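# Sort screws, bolt, clamps and adapters into three containers

## Task

Get the thumb screws and the bolt into the green basket, the orange G-clamps into the aluminium pan, and the VGA adapters into the blue shallow bin. None of these three containers may end up holding any other object unless that object was already inside it at the start.

## Robot and tools

Robot: two arms on a table, left_arm and right_arm, each ending in a five-finger hand. The right arm has a right hand; the left arm has its mirror image, a left hand. Calibrated bases in the scene frame: left_arm at (+0.005, +0.304, +0.030) m, right_arm at (-0.026, -0.227, +0.021) m, both facing almost straight along +x. A fixed post stands on the floor behind the arms. Loose objects are sometimes nudged by outside pushes.

Frames. Scene frame: origin at table-top height, halfway between the nominal bases, +z up, +x out over the table, left_arm toward +y. Fixed cameras and the table use this frame. Each arm reports its hand pose (end_effector_position in metres, end_effector_quat_wxyz) in its own base frame, and readings can be a few cm off, more at long reach. Every motion offset is taken along the axes of that arm's current Hand target. The hand point sits 0.15 m out from the wrist face and 0.05 m in front of the palm: +z runs along the straight fingers, +y out of the palm, +x across the palm away from the thumb on the right hand (toward the thumb on the left hand). Straight fingers extend 0.06 to 0.07 m past the point and lie 0.06 m behind it along -y. A wrist bracket on the little-finger side can collide with things.

execute_actions(actions, cameras). actions is a list of actions; each action is a table of at most 15 rows, each row one 1/30 s step; a short table repeats its final row to step 15. Every row is one list of 28 numbers covering both arms, each number in [-1, 1]: left dx, dy, dz, rx, ry, rz; left little, ring, middle, index, thumb_bend, thumb_turn; left force_limit, speed; then the same 14 for the right arm. The six pose numbers are an offset, not a pose: measured from that arm's Hand target as it was when the action began (every row counts from that same start, not from the row before), along the Hand target's axes. Scale: 1.0 = 0.6 m for dx, dy, dz and 180 degrees for the rotation vector rx, ry, rz. Sending the same offset in a later action moves the arm further. All six zero means no new request for that arm. Finger numbers are absolute targets: +1 straight/open, -1 curled/closed; thumb_turn +1 beside the palm, -1 in front of it. force_limit maps -1..+1 to roughly 0..10 N at the fingertip (0..15 N for the two thumb motors); speed rises from near zero at -1 to full at +0.48 and above. There is no keep-as-is value: to leave a hand alone, repeat the eight hand numbers of its last executed row; if none was ever sent, use its hand_measured six values plus hand_force_limit and hand_speed. cameras: list of names, ["all"], or []; images come by default only when actions is empty.

move(target, speed, blend, blocking, cameras). target is one 28-number row or a list of up to 15 rows; pose numbers are offsets from the Hand targets at the move's start (every row from that same start). The hand points travel in straight lines; speed in m/s, 0.002 to 4.3, default 0.25 (turn rate up to twice that in rad/s), one value or one per target. blend in metres rounds corners; 0 stops at each target. Total time is capped at 10 s. Moves do not avoid obstacles or the other arm; faster means harder contact and more lag. Hand numbers change at the start or on arrival at a later target. blocking=false returns after about 0.5 s while motion continues. The result adds a move: line giving the ending (done, off_target, moving, held, fault) and limits (paced = pose clipped, held = steps withheld).

wait(seconds 0 to 3600) lets time pass without new commands. stop() brakes a running move. zoom_image(camera, region [x0, y0, x1, y1], pixels, at most 504 by 504) enlarges part of a camera's newest image. show_instructions() shows the reference pages. finished_scene() ends the scene for good.

Cameras: cam_head_left, cam_head_right, cam_high (fixed, 672x504), cam_left_wrist, cam_right_wrist (on the hands).

Reading results: Hand target is the last commanded pose after clipping; the next offsets start from it. The hand often rests 1 to 5 cm short, mostly low, from friction and weight; a later execute_actions re-requests it, and you may need to send the leftover gap as an offset. Orientation commands are clipped to within 40 degrees of the current one per step. hand_measured, hand_stopped_by (moving, target, force, stalled, fault) and hand_load_n list six values in motor order; a load near 0 after grasping signals a lost grip. Joint velocities, torques and motor temperatures are also reported.

Grasping: with thumb turned in front, the hand encloses items about 0.035 to 0.065 m thick, handles down to about 0.025 m; thumb tip and index pad can pinch light items. For gentle grips close slowly (speed about -0.94 or less) with a modest force_limit. To tighten, raise force_limit and send a more closed target; to release, send a more open one.

Avoid: dropping parts even slightly, releasing moving parts, fast impacts, heavy pushes, anything leaving the table, arms or hands touching each other (this can fail the scene), large finger loads, and long stretched holds that heat motors (MOTOR HOT at 85 °C, arm collapses at 100 °C). Passing near an arm's own base can swing the elbow unexpectedly.

Each tool is called after "Call:" in YAML: its name, and indented under it one key for each argument.

Reference images:

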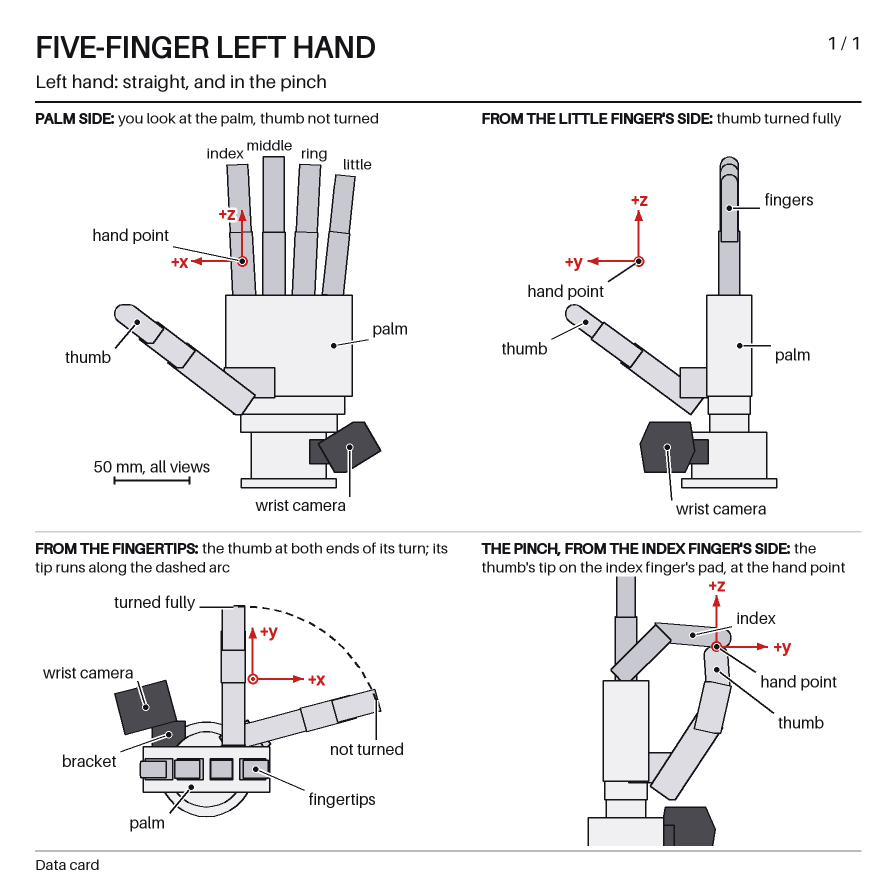

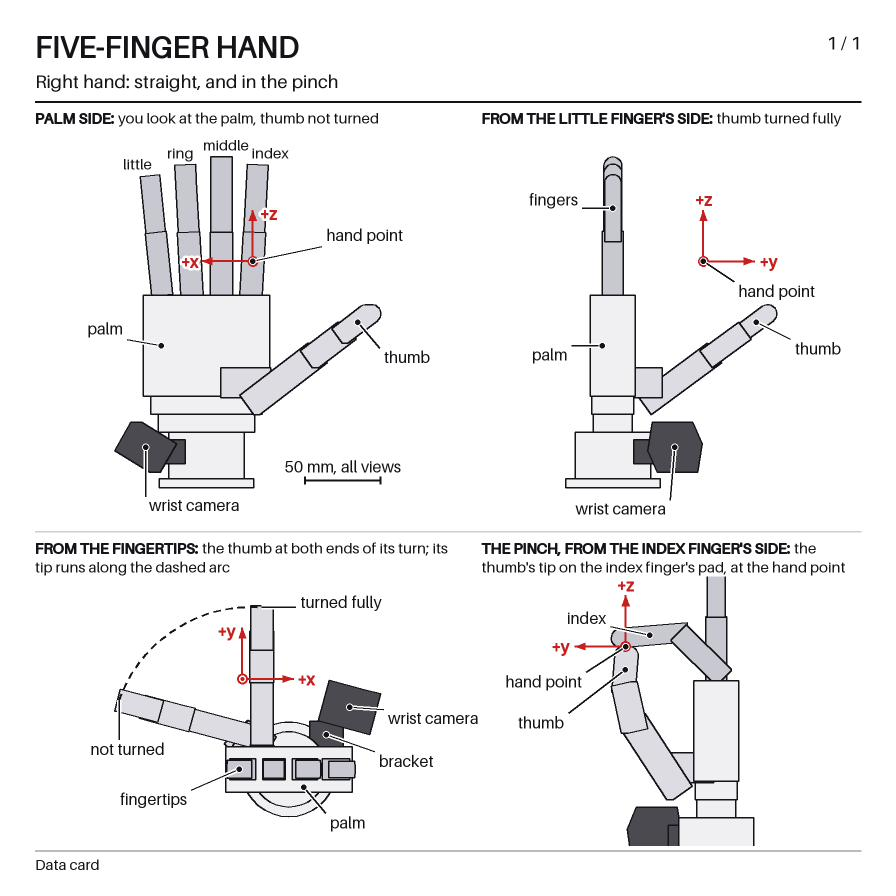

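## Session

Call:
execute_actions:
  actions: []

Scene clock: 0.00 s.
left_arm: end_effector_position=(+0.3097, -0.3132, +0.2144) hand_measured=(+1.000, +1.000, +1.000, +1.000, +1.000, +1.000) hand_load_n=(+0.0, +0.0, +0.0, +0.0, +0.0, +0.0) hand_stopped_by=(target, target, target, target, target, target) hand_force_limit=0.00 hand_speed=-0.80 end_effector_quat_wxyz=(+0.307, -0.208, +0.907, -0.200) | right_arm: end_effector_position=(+0.4618, -0.0903, +0.2084) hand_measured=(+1.000, +1.000, +1.000, +1.000, +1.000, +1.000) hand_load_n=(+0.0, +0.0, +0.0, +0.0, +0.0, +0.0) hand_stopped_by=(target, target, target, target, target, target) hand_force_limit=0.00 hand_speed=-0.80 end_effector_quat_wxyz=(+0.021, +0.936, -0.346, -0.057)
Joint positions: left_arm=[-0.933 1.21 1.079 -0.779 -0.384 0.318] | right_arm=[-0.116 1.813 1.773 -1.652 0.015 -0.979]
Joint velocities: within noise
Joint torques (N m): no reading
Motor temperatures (°C): left_arm=[26 24 23 23 25 24] | right_arm=[24 22 21 25 24 26]
Heat: left arm: hottest waist 26 °C; right arm: hottest wrist roll 26 °C.
Hand target: left_arm +0.3131, -0.3179, +0.2207; +0.309, -0.209, +0.905, -0.206 | right_arm +0.4668, -0.0909, +0.2125; +0.020, +0.937, -0.346, -0.049

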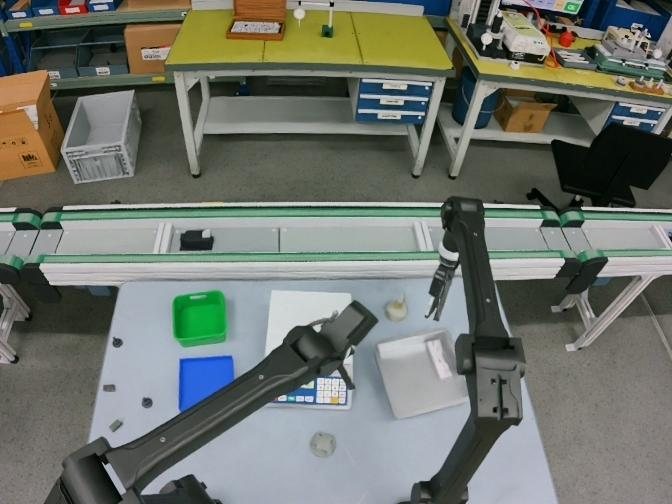

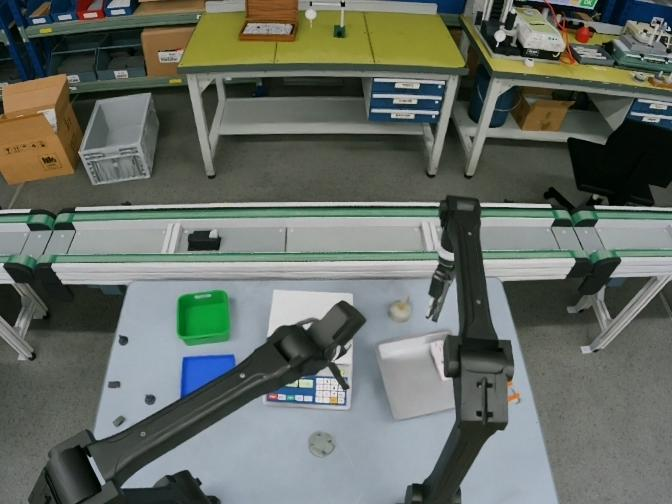

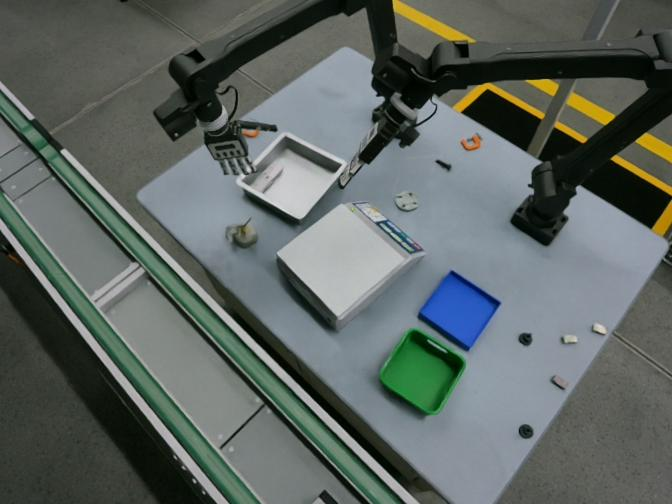

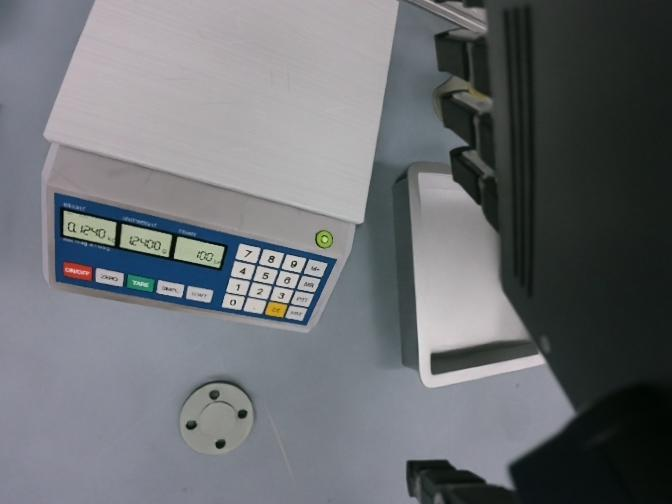

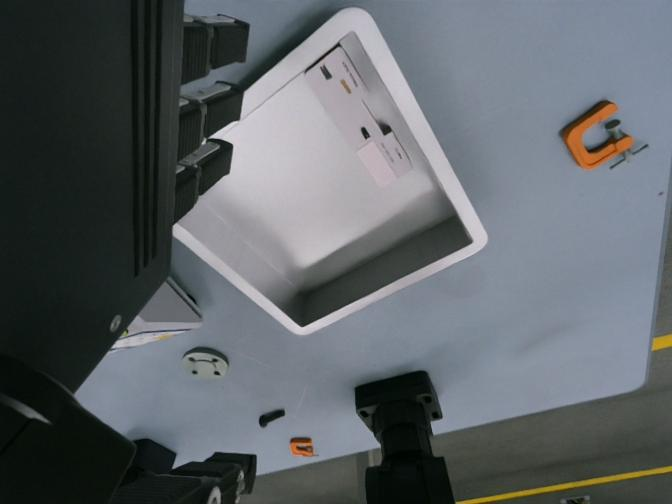

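Call:
zoom_image:
  camera: "cam_high"
  region: [480, 290, 640, 460]

Call:
zoom_image:
  camera: "cam_high"
  region: [380, 100, 540, 220]

Call:
zoom_image:
  camera: "cam_high"
  region: [180, 90, 400, 270]

Call:
zoom_image:
  camera: "cam_head_left"
  region: [60, 280, 240, 460]

Call:
zoom_image:
  camera: "cam_head_right"
  region: [340, 270, 560, 504]

Scaled by 2.965.

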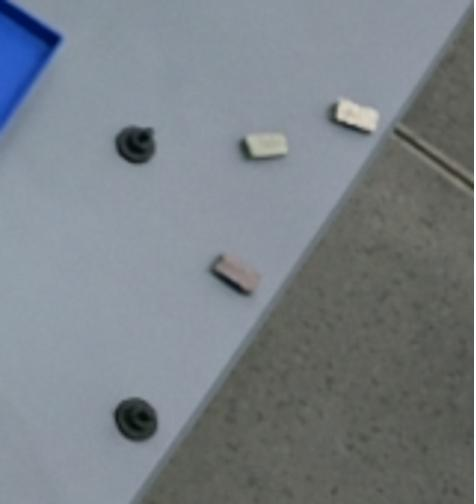

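Scaled by 3.150.

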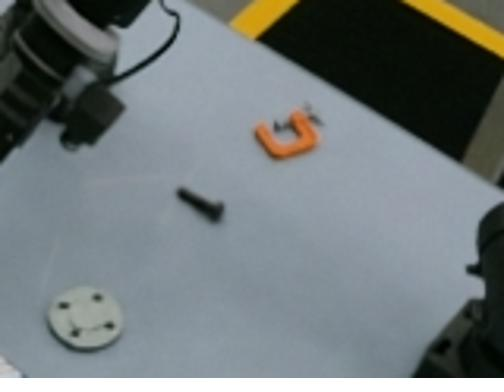

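Scaled by 2.291.

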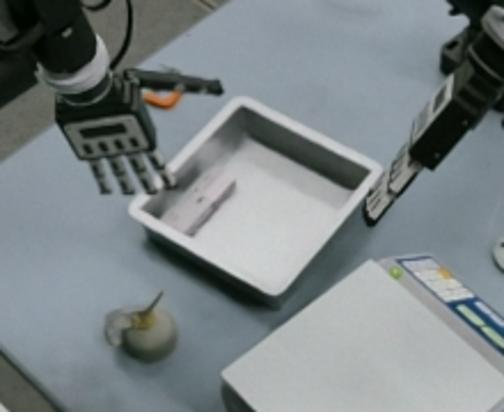

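Scaled by 2.800.

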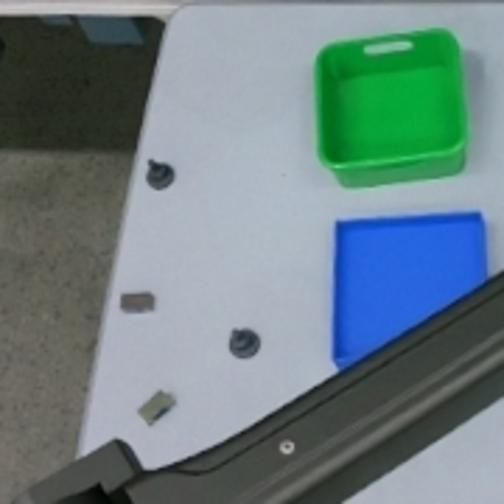

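Scaled by 2.154.

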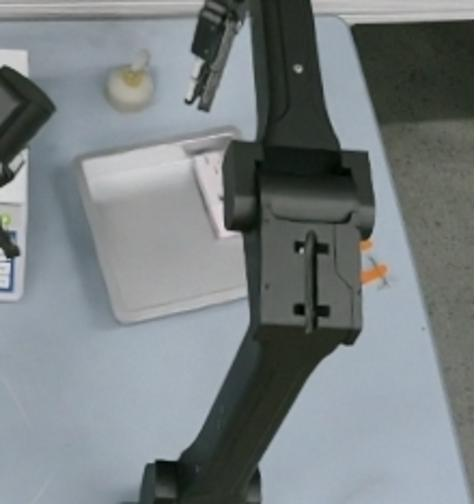

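Call:
move:
  target: [-0.3203, 0.5995, -0.1592, -0.0269, -0.1673, -0.3824, 1, 1, 1, 1, 1, 1, 0, -0.8, 0,0,0,0,0,0, 1, 1, 1, 1, 1, 1, 0, -0.8]
  cameras: ["all"]

Scene clock: 183.87 s.
left_arm: end_effector_position=(+0.2965, +0.0977, +0.1977) hand_measured=(+1.000, +1.000, +1.000, +1.000, +1.000, +1.000) hand_load_n=(+0.0, +0.0, +0.0, +0.0, +0.0, +0.0) hand_stopped_by=(target, target, target, target, target, target) hand_force_limit=0.00 hand_speed=-0.80 end_effector_quat_wxyz=(-0.336, +0.736, -0.533, +0.246) | right_arm: end_effector_position=(+0.4618, -0.0903, +0.2084) hand_measured=(+1.000, +1.000, +1.000, +1.000, +1.000, +1.000) hand_load_n=(+0.0, +0.0, +0.0, +0.0, +0.0, +0.0) hand_stopped_by=(target, target, target, target, target, target) hand_force_limit=0.00 hand_speed=-0.80 end_effector_quat_wxyz=(+0.021, +0.936, -0.346, -0.057)
Joint positions: left_arm=[0.475 0.677 0.672 -0.713 0.123 0.102] | right_arm=[-0.116 1.813 1.773 -1.652 0.015 -0.979]
Joint torques (N m): left_arm=[1.14 -1.79 10.59 2.51 0.11 0.01] | right_arm=[0.56 -19.78 9.81 0.21 0.09 -0.13]
Motor temperatures (°C): left_arm=[26 25 33 24 25 24] | right_arm=[24 29 29 25 24 26]
Heat: left arm: hottest elbow 33 °C; right arm: hottest shoulder 29 °C.
Hand target: left_arm +0.2996, +0.1003, +0.1999; -0.342, +0.733, -0.532, +0.249 | right_arm +0.4668, -0.0909, +0.2125; +0.020, +0.937, -0.346, -0.049
Off the commanded pose: left_arm 0.005 m, 1 deg | right_arm 0.006 m, 1 deg.
move: done
cam_left_wrist: T_world_to_cam=[[0.67958, -0.05276, 0.7317, -0.34252], [-0.26942, -0.94566, 0.18204, 0.13522], [0.68234, -0.32084, -0.65687, 0.07309]] pos_world=[0.21933, 0.13325, 0.27402]

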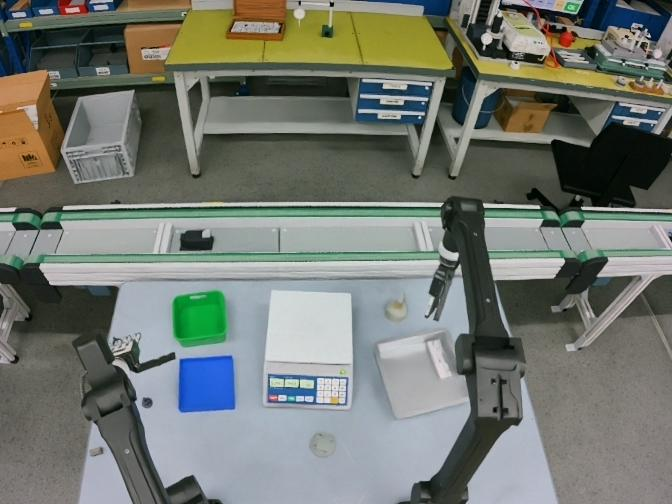

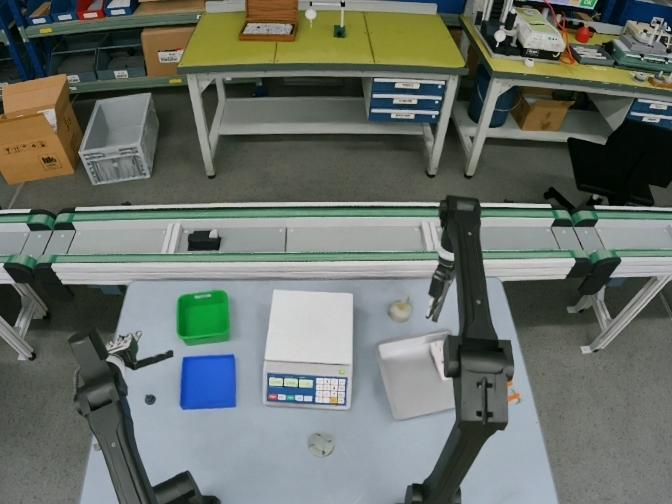

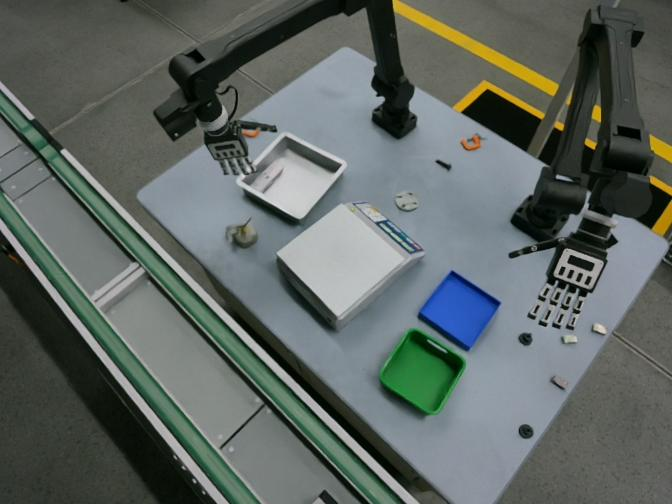

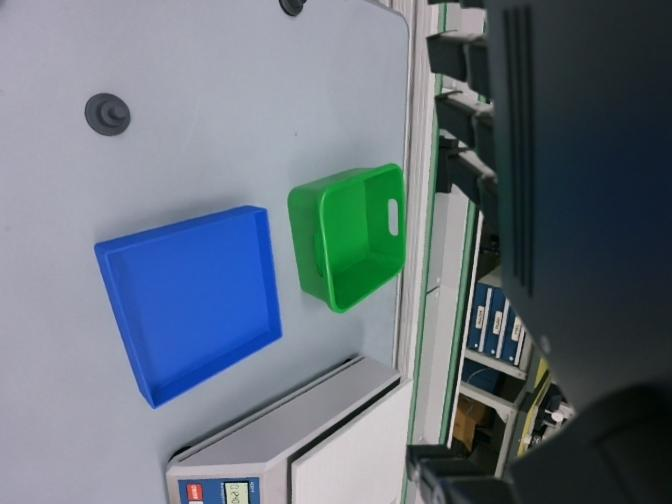

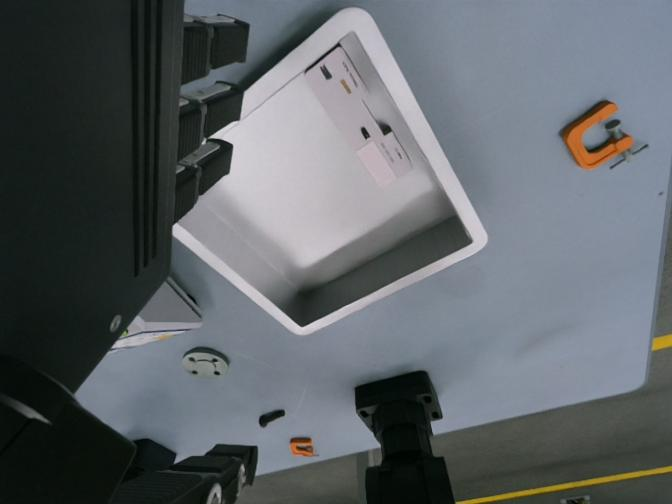

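Call:
move:
  target: [-0.2462, 0.1742, -0.0012, 0, -0.1369, -0.1138, 1, 1, 1, 1, 1, 1, 0, -0.8, 0,0,0,0,0,0, 1, 1, 1, 1, 1, 1, 0, -0.8]
  cameras: ["cam_left_wrist", "cam_high"]

Scene clock: 207.57 s.
left_arm: end_effector_position=(+0.1896, +0.2174, +0.1229) hand_measured=(+1.000, +1.000, +1.000, +1.000, +1.000, +1.000) hand_load_n=(+0.0, +0.0, +0.0, +0.0, +0.0, +0.0) hand_stopped_by=(target, target, target, target, target, target) hand_force_limit=0.00 hand_speed=-0.80 end_effector_quat_wxyz=(-0.397, +0.850, -0.315, +0.143) | right_arm: end_effector_position=(+0.4618, -0.0903, +0.2084) hand_measured=(+1.000, +1.000, +1.000, +1.000, +1.000, +1.000) hand_load_n=(+0.5, +0.0, +0.0, +0.0, +0.0, +0.0) hand_stopped_by=(target, target, target, target, target, target) hand_force_limit=0.00 hand_speed=-0.80 end_effector_quat_wxyz=(+0.021, +0.936, -0.346, -0.057)
Joint positions: left_arm=[1.014 0.596 0.446 -0.556 0.109 0.102] | right_arm=[-0.116 1.813 1.773 -1.652 0.015 -0.979]
Joint torques (N m): left_arm=[0.5 -0.38 9.8 2.5 0.1 -0.09] | right_arm=[-0.09 -19.43 9.83 0.1 0.07 -0.09]
Heat: left arm: hottest elbow 32 °C; right arm: hottest shoulder 29 °C.
Hand target: left_arm +0.1896, +0.2197, +0.1202; -0.398, +0.852, -0.309, +0.144 | right_arm +0.4668, -0.0909, +0.2125; +0.020, +0.937, -0.346, -0.049
Off the commanded pose: left_arm 0.004 m, 1 deg | right_arm 0.006 m, 1 deg.
move: done
cam_left_wrist: T_world_to_cam=[[0.60776, 0.2983, 0.73597, -0.27199], [0.26424, -0.94992, 0.1668, 0.13484], [0.74887, 0.0931, -0.65615, 0.03263]] pos_world=[0.10524, 0.20619, 0.1991]
Images, in order (width x height): cam_high 672x504, cam_left_wrist 672x504.

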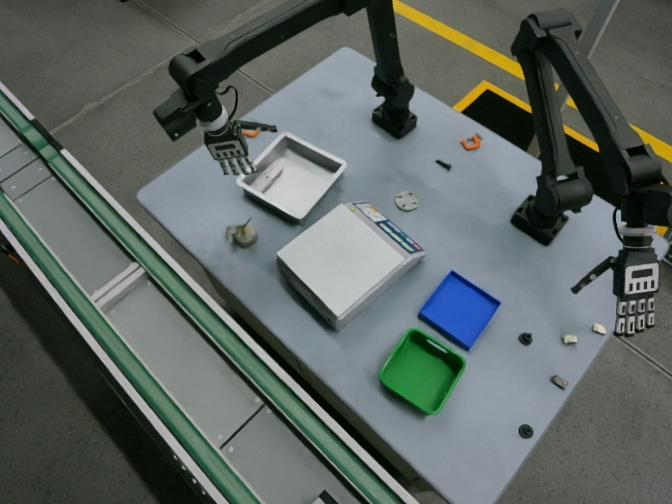

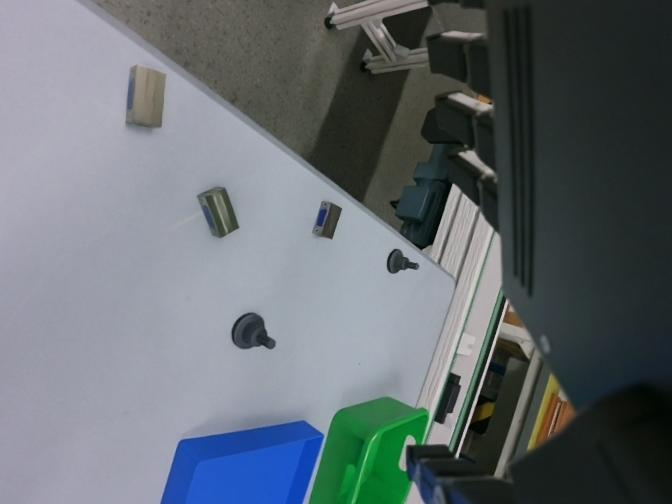

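Call:
zoom_image:
  camera: "cam_left_wrist"
  region: [100, 40, 360, 260]

Call:
zoom_image:
  camera: "cam_left_wrist"
  region: [200, 220, 460, 400]

Scaled by 1.938.

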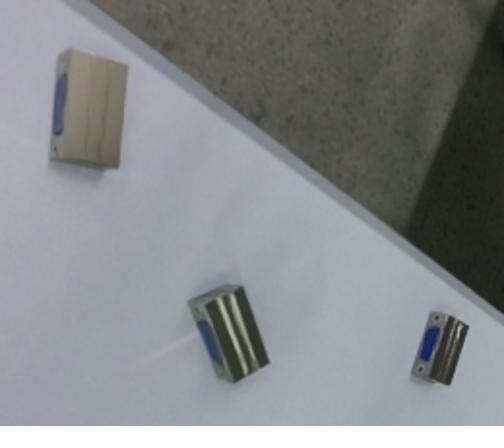

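Scaled by 1.938.

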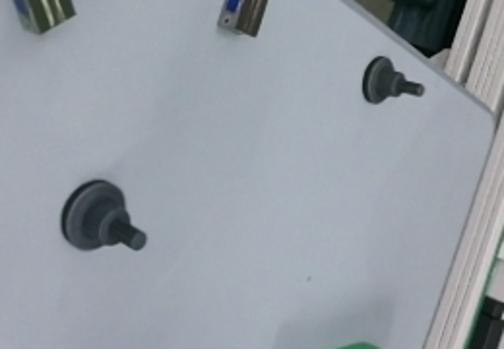

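Call:
move:
  target: [0.0533, 0.0763, 0.2146, 0,0,0, 1, 1, -0.1, -0.1, 1, -1, 0, -0.3, 0,0,0,0,0,0, 1, 1, 1, 1, 1, 1, 0, -0.8]
  cameras: ["cam_left_wrist", "cam_high"]

Scene clock: 311.97 s.
left_arm: end_effector_position=(+0.2522, +0.2529, -0.0018) hand_measured=(+1.000, +1.000, -0.100, -0.100, +1.000, -1.000) hand_load_n=(+0.0, +0.0, +0.0, +0.0, +0.0, +0.0) hand_stopped_by=(target, target, target, target, target, target) hand_force_limit=0.00 hand_speed=-0.30 end_effector_quat_wxyz=(-0.391, +0.855, -0.312, +0.136) | right_arm: end_effector_position=(+0.4618, -0.0903, +0.2084) hand_measured=(+1.000, +1.000, +1.000, +1.000, +1.000, +1.000) hand_load_n=(+0.0, +0.0, +0.0, +0.0, +0.0, +0.0) hand_stopped_by=(target, target, target, target, target, target) hand_force_limit=0.00 hand_speed=-0.80 end_effector_quat_wxyz=(+0.021, +0.936, -0.346, -0.057)
Joint positions: left_arm=[0.867 1.18 0.333 0.129 -0.014 0.002] | right_arm=[-0.116 1.813 1.773 -1.652 0.015 -0.979]
Joint torques (N m): left_arm=[-0.85 -6.48 7.49 2.45 -0.18 -0.13] | right_arm=[0.21 -19.9 9.8 0.09 0.08 -0.13]
Heat: left arm: hottest elbow 30 °C; right arm: hottest elbow 30 °C.
Hand target: left_arm +0.2585, +0.2526, +0.0024; -0.398, +0.852, -0.309, +0.144 | right_arm +0.4668, -0.0909, +0.2125; +0.020, +0.937, -0.346, -0.049
Off the commanded pose: left_arm 0.008 m, 1 deg | right_arm 0.006 m, 1 deg.
move: done
cam_left_wrist: T_world_to_cam=[[0.61439, 0.31257, 0.72445, -0.23421], [0.27672, -0.94522, 0.17315, 0.16846], [0.73889, 0.09409, -0.66723, -0.09711]] pos_world=[0.16903, 0.24158, 0.07571]
Images, in order (width x height): cam_high 672x504, cam_left_wrist 672x504.

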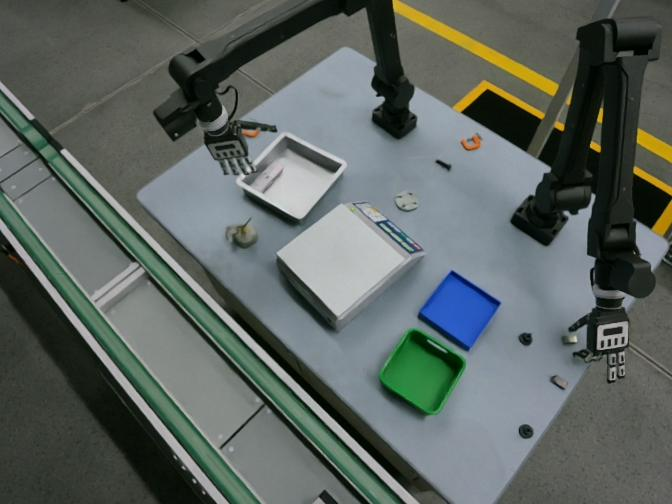

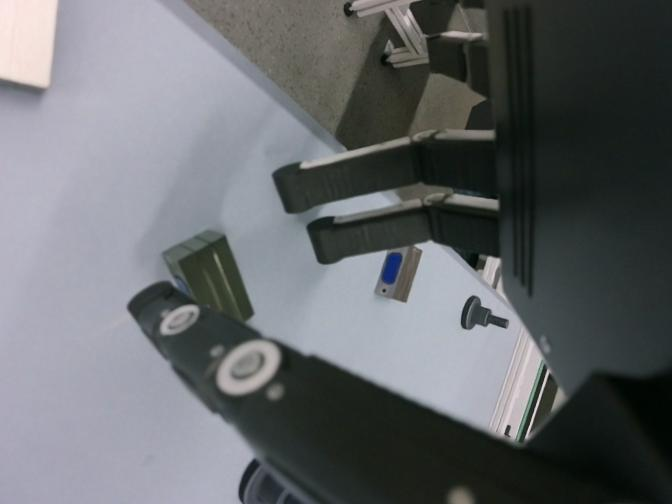

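Call:
move:
  target: [0.0055, 0.0325, -0.0103, 0,0,0, 1, 1, -0.1, -0.1, 1, -1, 0, -0.3, 0,0,0,0,0,0, 1, 1, 1, 1, 1, 1, 0, -0.8]
  speed: 0.05
  cameras: ["cam_left_wrist", "cam_high"]

Scene clock: 340.80 s.
left_arm: end_effector_position=(+0.2452, +0.2400, -0.0109) hand_measured=(+1.000, +1.000, -0.100, -0.100, +1.000, -1.000) hand_load_n=(+0.0, +0.0, +0.0, +0.0, +0.0, +0.0) hand_stopped_by=(target, target, target, target, target, target) hand_force_limit=0.00 hand_speed=-0.30 end_effector_quat_wxyz=(-0.393, +0.855, -0.311, +0.137) | right_arm: end_effector_position=(+0.4618, -0.0903, +0.2084) hand_measured=(+1.000, +1.000, +1.000, +1.000, +1.000, +1.000) hand_load_n=(+0.0, +0.0, +0.0, +0.0, +0.0, +0.0) hand_stopped_by=(target, target, target, target, target, target) hand_force_limit=0.00 hand_speed=-0.80 end_effector_quat_wxyz=(+0.021, +0.936, -0.346, -0.057)
Joint positions: left_arm=[0.853 1.166 0.284 0.168 -0.025 -0.007] | right_arm=[-0.116 1.813 1.773 -1.652 0.015 -0.979]
Joint torques (N m): left_arm=[-0.5 -5.83 6.76 2.22 -0.23 -0.13] | right_arm=[0.03 -19.72 9.72 0.14 0.09 -0.16]
Heat: left arm: hottest elbow 30 °C; right arm: hottest elbow 30 °C.
Hand target: left_arm +0.2500, +0.2372, -0.0086; -0.398, +0.852, -0.309, +0.144 | right_arm +0.4668, -0.0909, +0.2125; +0.020, +0.937, -0.346, -0.049
Off the commanded pose: left_arm 0.006 m, 1 deg | right_arm 0.006 m, 1 deg.
move: done
cam_left_wrist: T_world_to_cam=[[0.61236, 0.31098, 0.72685, -0.21839], [0.27766, -0.94542, 0.17056, 0.15965], [0.74022, 0.09737, -0.66528, -0.09786]] pos_world=[0.16184, 0.22838, 0.0664]
Images, in order (width x height): cam_high 672x504, cam_left_wrist 672x504.

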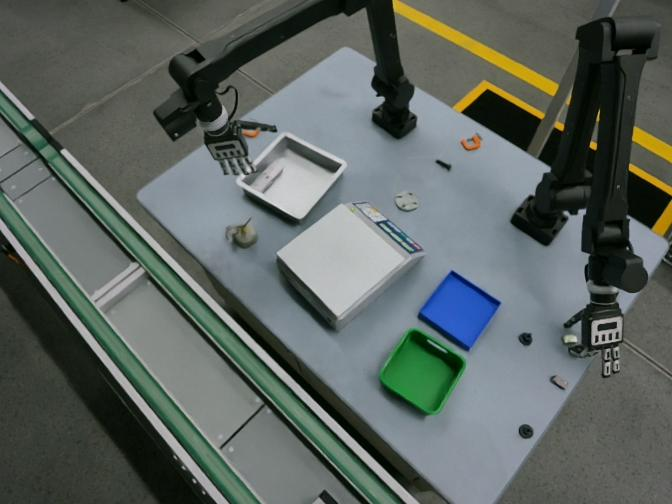

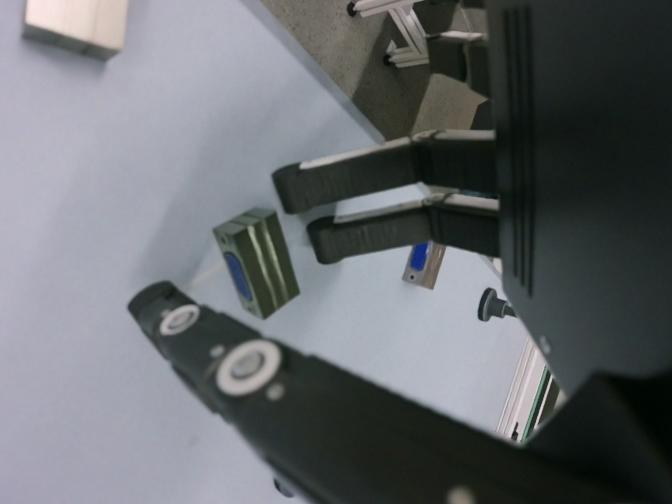

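Call:
move:
  target:
    - [0.0092, 0.0085, -0.0102, 0,0,0, 1, 1, -0.1, -0.1, 1, -1, -0.3, -0.3, 0,0,0,0,0,0, 1, 1, 1, 1, 1, 1, 0, -0.8]
    - [0.0092, 0.0085, -0.0102, 0,0,0, 1, 1, -0.1, -0.1, 0.5, -1, -0.3, -0.8, 0,0,0,0,0,0, 1, 1, 1, 1, 1, 1, 0, -0.8]
  speed: 0.05
  cameras: ["cam_left_wrist"]

Scene clock: 370.33 s.
left_arm: end_effector_position=(+0.2467, +0.2321, -0.0083) hand_measured=(+1.000, +1.000, -0.100, -0.100, +0.500, -1.000) hand_load_n=(+0.0, +0.0, +0.0, +0.0, +0.0, +0.0) hand_stopped_by=(target, target, target, target, target, target) hand_force_limit=-0.30 hand_speed=-0.80 end_effector_quat_wxyz=(-0.399, +0.852, -0.311, +0.139) | right_arm: end_effector_position=(+0.4618, -0.0903, +0.2084) hand_measured=(+1.000, +1.000, +1.000, +1.000, +1.000, +1.000) hand_load_n=(+0.0, +0.0, +0.0, +0.0, -0.5, +0.0) hand_stopped_by=(target, target, target, target, target, target) hand_force_limit=0.00 hand_speed=-0.80 end_effector_quat_wxyz=(+0.021, +0.936, -0.346, -0.057)
Joint positions: left_arm=[0.825 1.134 0.266 0.168 -0.046 -0.024] | right_arm=[-0.116 1.813 1.773 -1.652 0.015 -0.979]
Joint torques (N m): left_arm=[-0.56 -5.54 6.91 1.91 -0.21 -0.17] | right_arm=[0.09 -19.9 9.78 0.16 0.11 -0.18]
Heat: left arm: hottest elbow 29 °C; right arm: hottest elbow 30 °C.
Hand target: left_arm +0.2491, +0.2275, -0.0086; -0.398, +0.852, -0.309, +0.144 | right_arm +0.4668, -0.0909, +0.2125; +0.020, +0.937, -0.346, -0.049
Off the commanded pose: left_arm 0.005 m, 1 deg | right_arm 0.006 m, 1 deg.
move: done
cam_left_wrist: T_world_to_cam=[[0.60614, 0.30245, 0.7356, -0.21513], [0.27498, -0.94753, 0.16301, 0.15235], [0.74631, 0.10347, -0.65751, -0.09935]] pos_world=[0.16265, 0.2197, 0.06809]

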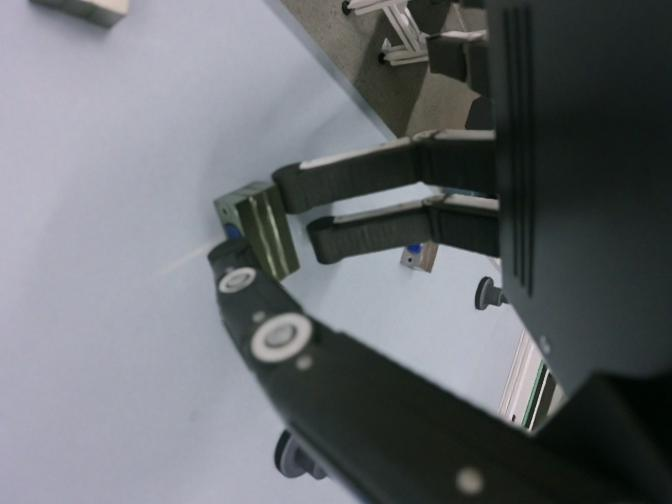

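Call:
move:
  target: [0,0,0, 0,0,0, 1, 1, -0.6, -0.6, 0.42, -1, -0.4, -0.92, 0,0,0,0,0,0, 1, 1, 1, 1, 1, 1, 0, -0.8]
  speed: 0.05
  cameras: ["cam_left_wrist"]

Scene clock: 377.60 s.
left_arm: end_effector_position=(+0.2470, +0.2326, -0.0071) hand_measured=(+1.000, +1.000, -0.292, -0.600, +0.422, -1.000) hand_load_n=(+0.0, +0.0, +2.5, +0.0, +2.5, +0.0) hand_stopped_by=(target, target, force, target, target, target) hand_force_limit=-0.40 hand_speed=-0.92 end_effector_quat_wxyz=(-0.400, +0.851, -0.310, +0.140) | right_arm: end_effector_position=(+0.4618, -0.0903, +0.2084) hand_measured=(+1.000, +1.000, +1.000, +1.000, +1.000, +1.000) hand_load_n=(+0.0, +0.0, +0.0, +0.0, +0.0, +0.0) hand_stopped_by=(target, target, target, target, target, target) hand_force_limit=0.00 hand_speed=-0.80 end_effector_quat_wxyz=(+0.021, +0.936, -0.346, -0.057)
Joint positions: left_arm=[0.825 1.13 0.266 0.168 -0.046 -0.025] | right_arm=[-0.116 1.813 1.773 -1.652 0.015 -0.979]
Joint torques (N m): left_arm=[-0.91 -4.95 6.79 1.74 -0.22 -0.15] | right_arm=[0.03 -20.07 9.84 0.28 0.06 -0.13]
Heat: left arm: hottest elbow 29 °C; right arm: hottest elbow 30 °C.
Hand target: left_arm +0.2491, +0.2275, -0.0085; -0.398, +0.852, -0.309, +0.144 | right_arm +0.4668, -0.0909, +0.2125; +0.020, +0.937, -0.346, -0.049
Off the commanded pose: left_arm 0.006 m, 1 deg | right_arm 0.006 m, 1 deg.
move: done
cam_left_wrist: T_world_to_cam=[[0.60378, 0.30103, 0.73813, -0.21539], [0.27534, -0.94772, 0.16128, 0.15247], [0.74809, 0.10585, -0.6551, -0.09984]] pos_world=[0.16276, 0.2199, 0.06899]

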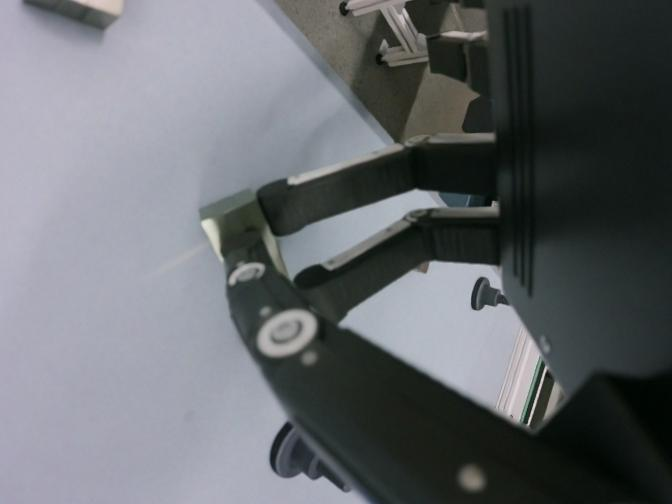

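Call:
zoom_image:
  camera: "cam_left_wrist"
  region: [160, 140, 400, 360]

Scaled by 2.100.

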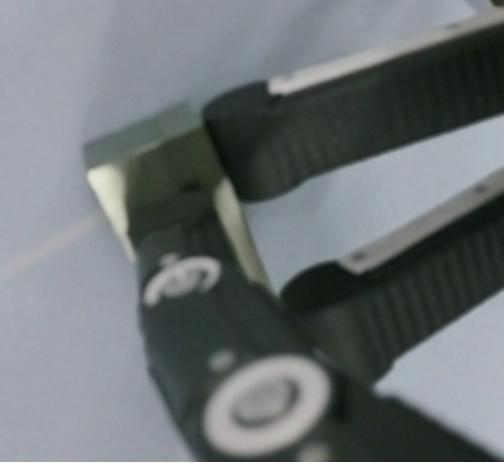

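Call:
move:
  target:
    - [0,0,0, 0,0,0, 1, 1, -0.1, -0.1, 0.7, -1, -0.4, -0.7, 0,0,0,0,0,0, 1, 1, 1, 1, 1, 1, 0, -0.8]
    - [-0.013,0.0051,0.0043, 0,0,0, 1, 1, -0.1, -0.1, 0.7, -1, -0.4, -0.7, 0,0,0,0,0,0, 1, 1, 1, 1, 1, 1, 0, -0.8]
  speed: 0.05
  cameras: ["cam_left_wrist"]

Call:
zoom_image:
  camera: "cam_left_wrist"
  region: [160, 140, 400, 360]

Scene clock: 398.43 s.
left_arm: end_effector_position=(+0.2479, +0.2302, -0.0085) hand_measured=(+1.000, +1.000, -0.100, -0.100, +0.700, -1.000) hand_load_n=(+0.0, +0.0, +0.0, +0.0, +0.0, +0.0) hand_stopped_by=(target, target, target, target, target, target) hand_force_limit=-0.40 hand_speed=-0.70 end_effector_quat_wxyz=(-0.397, +0.851, -0.311, +0.148) | right_arm: end_effector_position=(+0.4618, -0.0903, +0.2084) hand_measured=(+1.000, +1.000, +1.000, +1.000, +1.000, +1.000) hand_load_n=(+0.0, +0.0, +0.0, +0.0, -0.5, +0.0) hand_stopped_by=(target, target, target, target, target, target) hand_force_limit=0.00 hand_speed=-0.80 end_effector_quat_wxyz=(+0.021, +0.936, -0.346, -0.057)
Joint positions: left_arm=[0.831 1.135 0.261 0.179 -0.025 -0.026] | right_arm=[-0.116 1.813 1.773 -1.652 0.015 -0.979]
Joint torques (N m): left_arm=[1.44 -3.84 6.79 2.33 0.01 0.16] | right_arm=[0.03 -20.25 9.69 0.16 0.08 -0.18]
Heat: left arm: hottest elbow 29 °C; right arm: hottest shoulder 30 °C.
Hand target: left_arm +0.2432, +0.2325, -0.0126; -0.398, +0.852, -0.309, +0.144 | right_arm +0.4668, -0.0909, +0.2125; +0.020, +0.937, -0.346, -0.049
Off the commanded pose: left_arm 0.007 m, 1 deg | right_arm 0.006 m, 1 deg.
move: done
cam_left_wrist: T_world_to_cam=[[0.59827, 0.30221, 0.74212, -0.21309], [0.26444, -0.94873, 0.17317, 0.15326], [0.7564, 0.09265, -0.64751, -0.10021]] pos_world=[0.16276, 0.21909, 0.06671]

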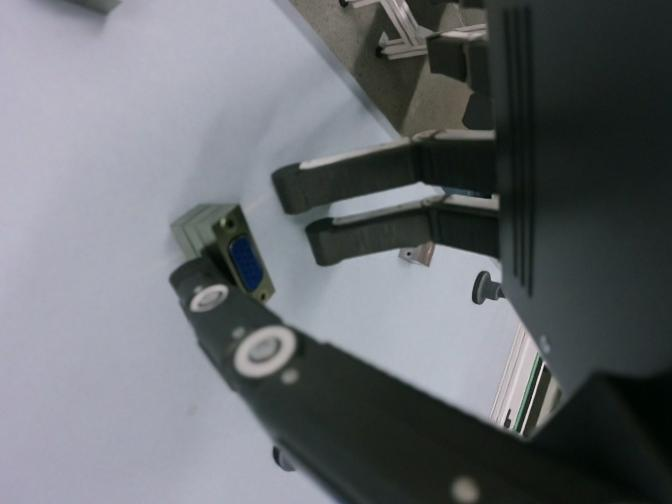

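Scaled by 2.100.

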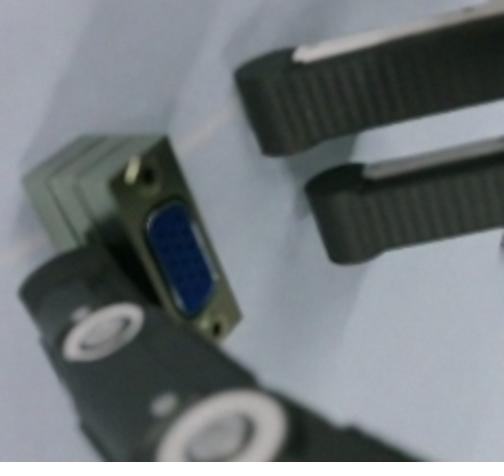

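Call:
move:
  target:
    - [0,0,0, 0,0,0, 1, 1, -0.1, -0.1, 1, -1, -0.4, -0.3, 0,0,0,0,0,0, 1, 1, 1, 1, 1, 1, 0, -0.8]
    - [-0.005,0.0187,-0.0107, 0,0,0, 1, 1, -0.1, -0.1, 1, -1, -0.4, -0.7, 0,0,0,0,0,0, 1, 1, 1, 1, 1, 1, 0, -0.8]
    - [-0.005,0.0187,-0.0107, 0,0,0, 1, 1, -0.1, -0.1, 0.55, -1, -0.4, -0.7, 0,0,0,0,0,0, 1, 1, 1, 1, 1, 1, 0, -0.8]
  speed: 0.05
  cameras: ["cam_left_wrist"]

Call:
zoom_image:
  camera: "cam_left_wrist"
  region: [160, 140, 400, 360]

Scene clock: 445.60 s.
left_arm: end_effector_position=(+0.2410, +0.2254, -0.0123) hand_measured=(+1.000, +1.000, -0.100, -0.100, +0.550, -1.000) hand_load_n=(+0.0, +0.0, +0.0, +0.0, +0.0, +0.0) hand_stopped_by=(target, target, target, target, target, target) hand_force_limit=-0.40 hand_speed=-0.70 end_effector_quat_wxyz=(-0.399, +0.851, -0.308, +0.150) | right_arm: end_effector_position=(+0.4618, -0.0903, +0.2084) hand_measured=(+1.000, +1.000, +1.000, +1.000, +1.000, +1.000) hand_load_n=(+0.0, +0.0, +0.0, +0.0, +0.0, +0.0) hand_stopped_by=(target, target, target, target, target, target) hand_force_limit=0.00 hand_speed=-0.80 end_effector_quat_wxyz=(+0.021, +0.936, -0.346, -0.057)
Joint positions: left_arm=[0.843 1.121 0.233 0.197 -0.015 -0.026] | right_arm=[-0.116 1.813 1.773 -1.652 0.015 -0.979]
Joint torques (N m): left_arm=[2.08 -4.07 6.13 2.07 0.03 0.2] | right_arm=[0.38 -19.55 9.81 0.17 0.07 -0.11]
Motor temperatures (°C): left_arm=[26 24 28 24 25 24] | right_arm=[24 30 30 25 24 25]
Heat: left arm: hottest elbow 28 °C; right arm: hottest shoulder 30 °C.
Hand target: left_arm +0.2331, +0.2251, -0.0170; -0.398, +0.852, -0.309, +0.144 | right_arm +0.4668, -0.0909, +0.2125; +0.020, +0.937, -0.346, -0.049
Off the commanded pose: left_arm 0.009 m, 1 deg | right_arm 0.006 m, 1 deg.
move: done
cam_left_wrist: T_world_to_cam=[[0.59117, 0.30499, 0.74666, -0.20355], [0.26705, -0.94755, 0.1756, 0.15026], [0.76105, 0.09559, -0.64161, -0.09864]] pos_world=[0.15527, 0.21389, 0.06231]

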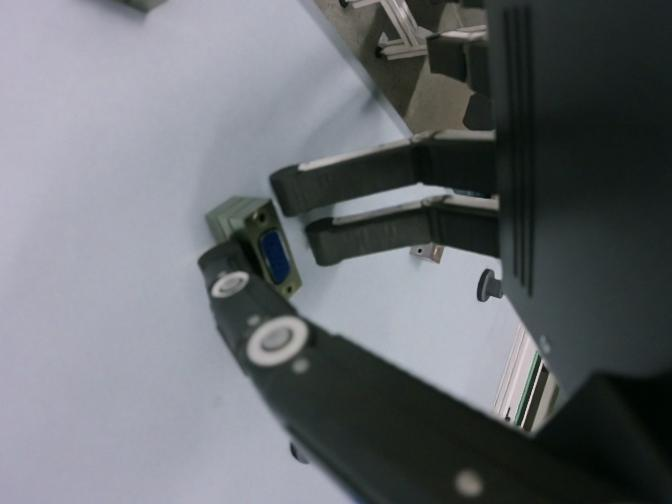

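Scaled by 2.100.

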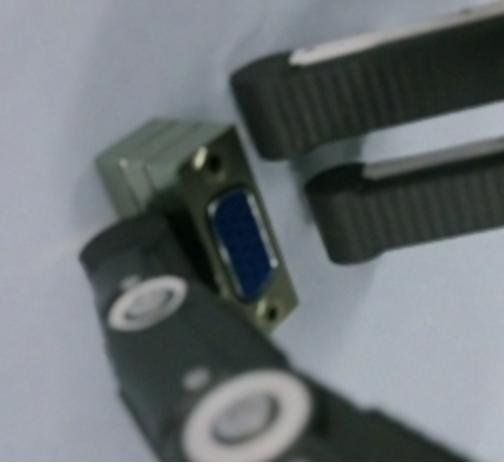

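Call:
move:
  target: [0,0,0, 0,0,0, 1, 1, -0.5, -0.5, 0.45, -1, -0.4, -0.92, 0,0,0,0,0,0, 1, 1, 1, 1, 1, 1, 0, -0.8]
  speed: 0.05
  cameras: ["cam_left_wrist"]

Call:
zoom_image:
  camera: "cam_left_wrist"
  region: [160, 140, 400, 360]

Scene clock: 456.67 s.
left_arm: end_effector_position=(+0.2387, +0.2232, -0.0148) hand_measured=(+1.000, +1.000, -0.248, -0.316, +0.462, -1.000) hand_load_n=(+0.0, +0.0, +3.5, +3.0, +7.0, +0.0) hand_stopped_by=(target, target, force, force, force, target) hand_force_limit=-0.40 hand_speed=-0.92 end_effector_quat_wxyz=(-0.396, +0.852, -0.309, +0.149) | right_arm: end_effector_position=(+0.4618, -0.0903, +0.2084) hand_measured=(+1.000, +1.000, +1.000, +1.000, +1.000, +1.000) hand_load_n=(+0.0, +0.0, +0.0, +0.0, +0.0, +0.0) hand_stopped_by=(target, target, target, target, target, target) hand_force_limit=0.00 hand_speed=-0.80 end_effector_quat_wxyz=(+0.021, +0.936, -0.346, -0.057)
Joint positions: left_arm=[0.843 1.121 0.227 0.197 -0.015 -0.025] | right_arm=[-0.116 1.813 1.773 -1.652 0.015 -0.979]
Joint torques (N m): left_arm=[1.61 -4.25 6.78 2.02 -0.02 0.23] | right_arm=[0.15 -19.72 9.63 0.12 0.06 -0.13]
Heat: left arm: hottest elbow 28 °C; right arm: hottest elbow 31 °C.
Hand target: left_arm +0.2331, +0.2252, -0.0170; -0.398, +0.852, -0.309, +0.144 | right_arm +0.4668, -0.0909, +0.2125; +0.020, +0.937, -0.346, -0.049
Off the commanded pose: left_arm 0.006 m, 1 deg | right_arm 0.006 m, 1 deg.
move: done
cam_left_wrist: T_world_to_cam=[[0.59491, 0.30761, 0.7426, -0.20113], [0.26738, -0.94699, 0.17807, 0.14914], [0.75801, 0.09262, -0.64563, -0.09694]] pos_world=[0.15327, 0.21208, 0.06022]

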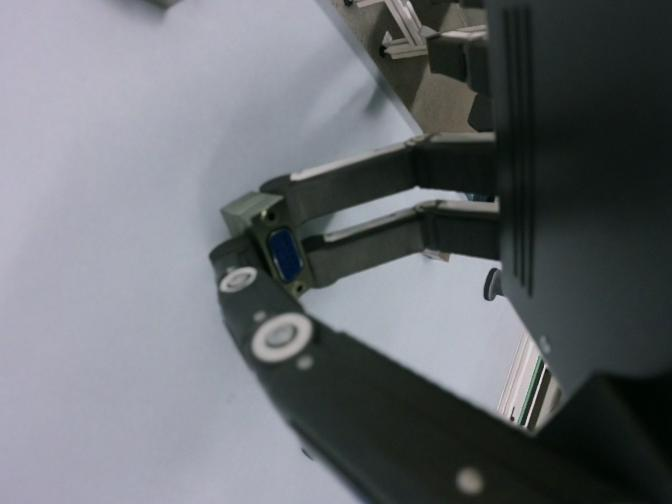

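Scaled by 2.100.

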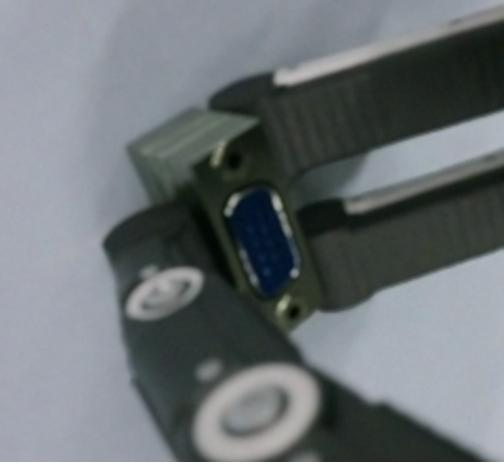

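Call:
move:
  target: [0,-0.154,-0.128, 0,0,0, 1, 1, -0.5, -0.5, 0.45, -1, -0.4, -0.92, 0,0,0,0,0,0, 1, 1, 1, 1, 1, 1, 0, -0.8]
  speed: 0.15
  cameras: ["cam_left_wrist"]

Scene clock: 464.40 s.
left_arm: end_effector_position=(+0.2312, +0.2148, +0.0871) hand_measured=(+1.000, +1.000, -0.248, -0.316, +0.462, -1.000) hand_load_n=(+0.0, +0.0, +3.5, +2.5, +7.0, +0.0) hand_stopped_by=(target, target, force, force, force, target) hand_force_limit=-0.40 hand_speed=-0.92 end_effector_quat_wxyz=(-0.387, +0.856, -0.310, +0.145) | right_arm: end_effector_position=(+0.4618, -0.0903, +0.2084) hand_measured=(+1.000, +1.000, +1.000, +1.000, +1.000, +1.000) hand_load_n=(+0.0, +0.0, +0.0, +0.0, +0.0, +0.0) hand_stopped_by=(target, target, target, target, target, target) hand_force_limit=0.00 hand_speed=-0.80 end_effector_quat_wxyz=(+0.021, +0.936, -0.346, -0.057)
Joint positions: left_arm=[0.843 0.753 0.405 -0.371 -0.015 -0.025] | right_arm=[-0.116 1.813 1.773 -1.652 0.015 -0.979]
Joint torques (N m): left_arm=[1.55 -2.49 13.24 1.37 -0.04 0.14] | right_arm=[0.56 -19.49 9.72 0.13 0.09 -0.13]
Heat: left arm: hottest elbow 28 °C; right arm: hottest elbow 31 °C.
Hand target: left_arm +0.2334, +0.2254, +0.1031; -0.398, +0.852, -0.309, +0.144 | right_arm +0.4668, -0.0909, +0.2125; +0.020, +0.937, -0.346, -0.049
Off the commanded pose: left_arm 0.019 m, 1 deg | right_arm 0.006 m, 1 deg.
move: off_target (left_arm)
cam_left_wrist: T_world_to_cam=[[0.60574, 0.31974, 0.72859, -0.27377], [0.27008, -0.94396, 0.18971, 0.12274], [0.74842, 0.08186, -0.65815, -0.01906]] pos_world=[0.14695, 0.20496, 0.16363]

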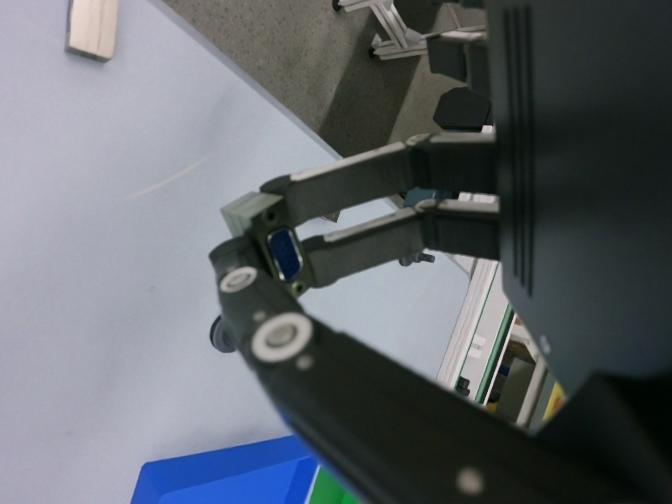

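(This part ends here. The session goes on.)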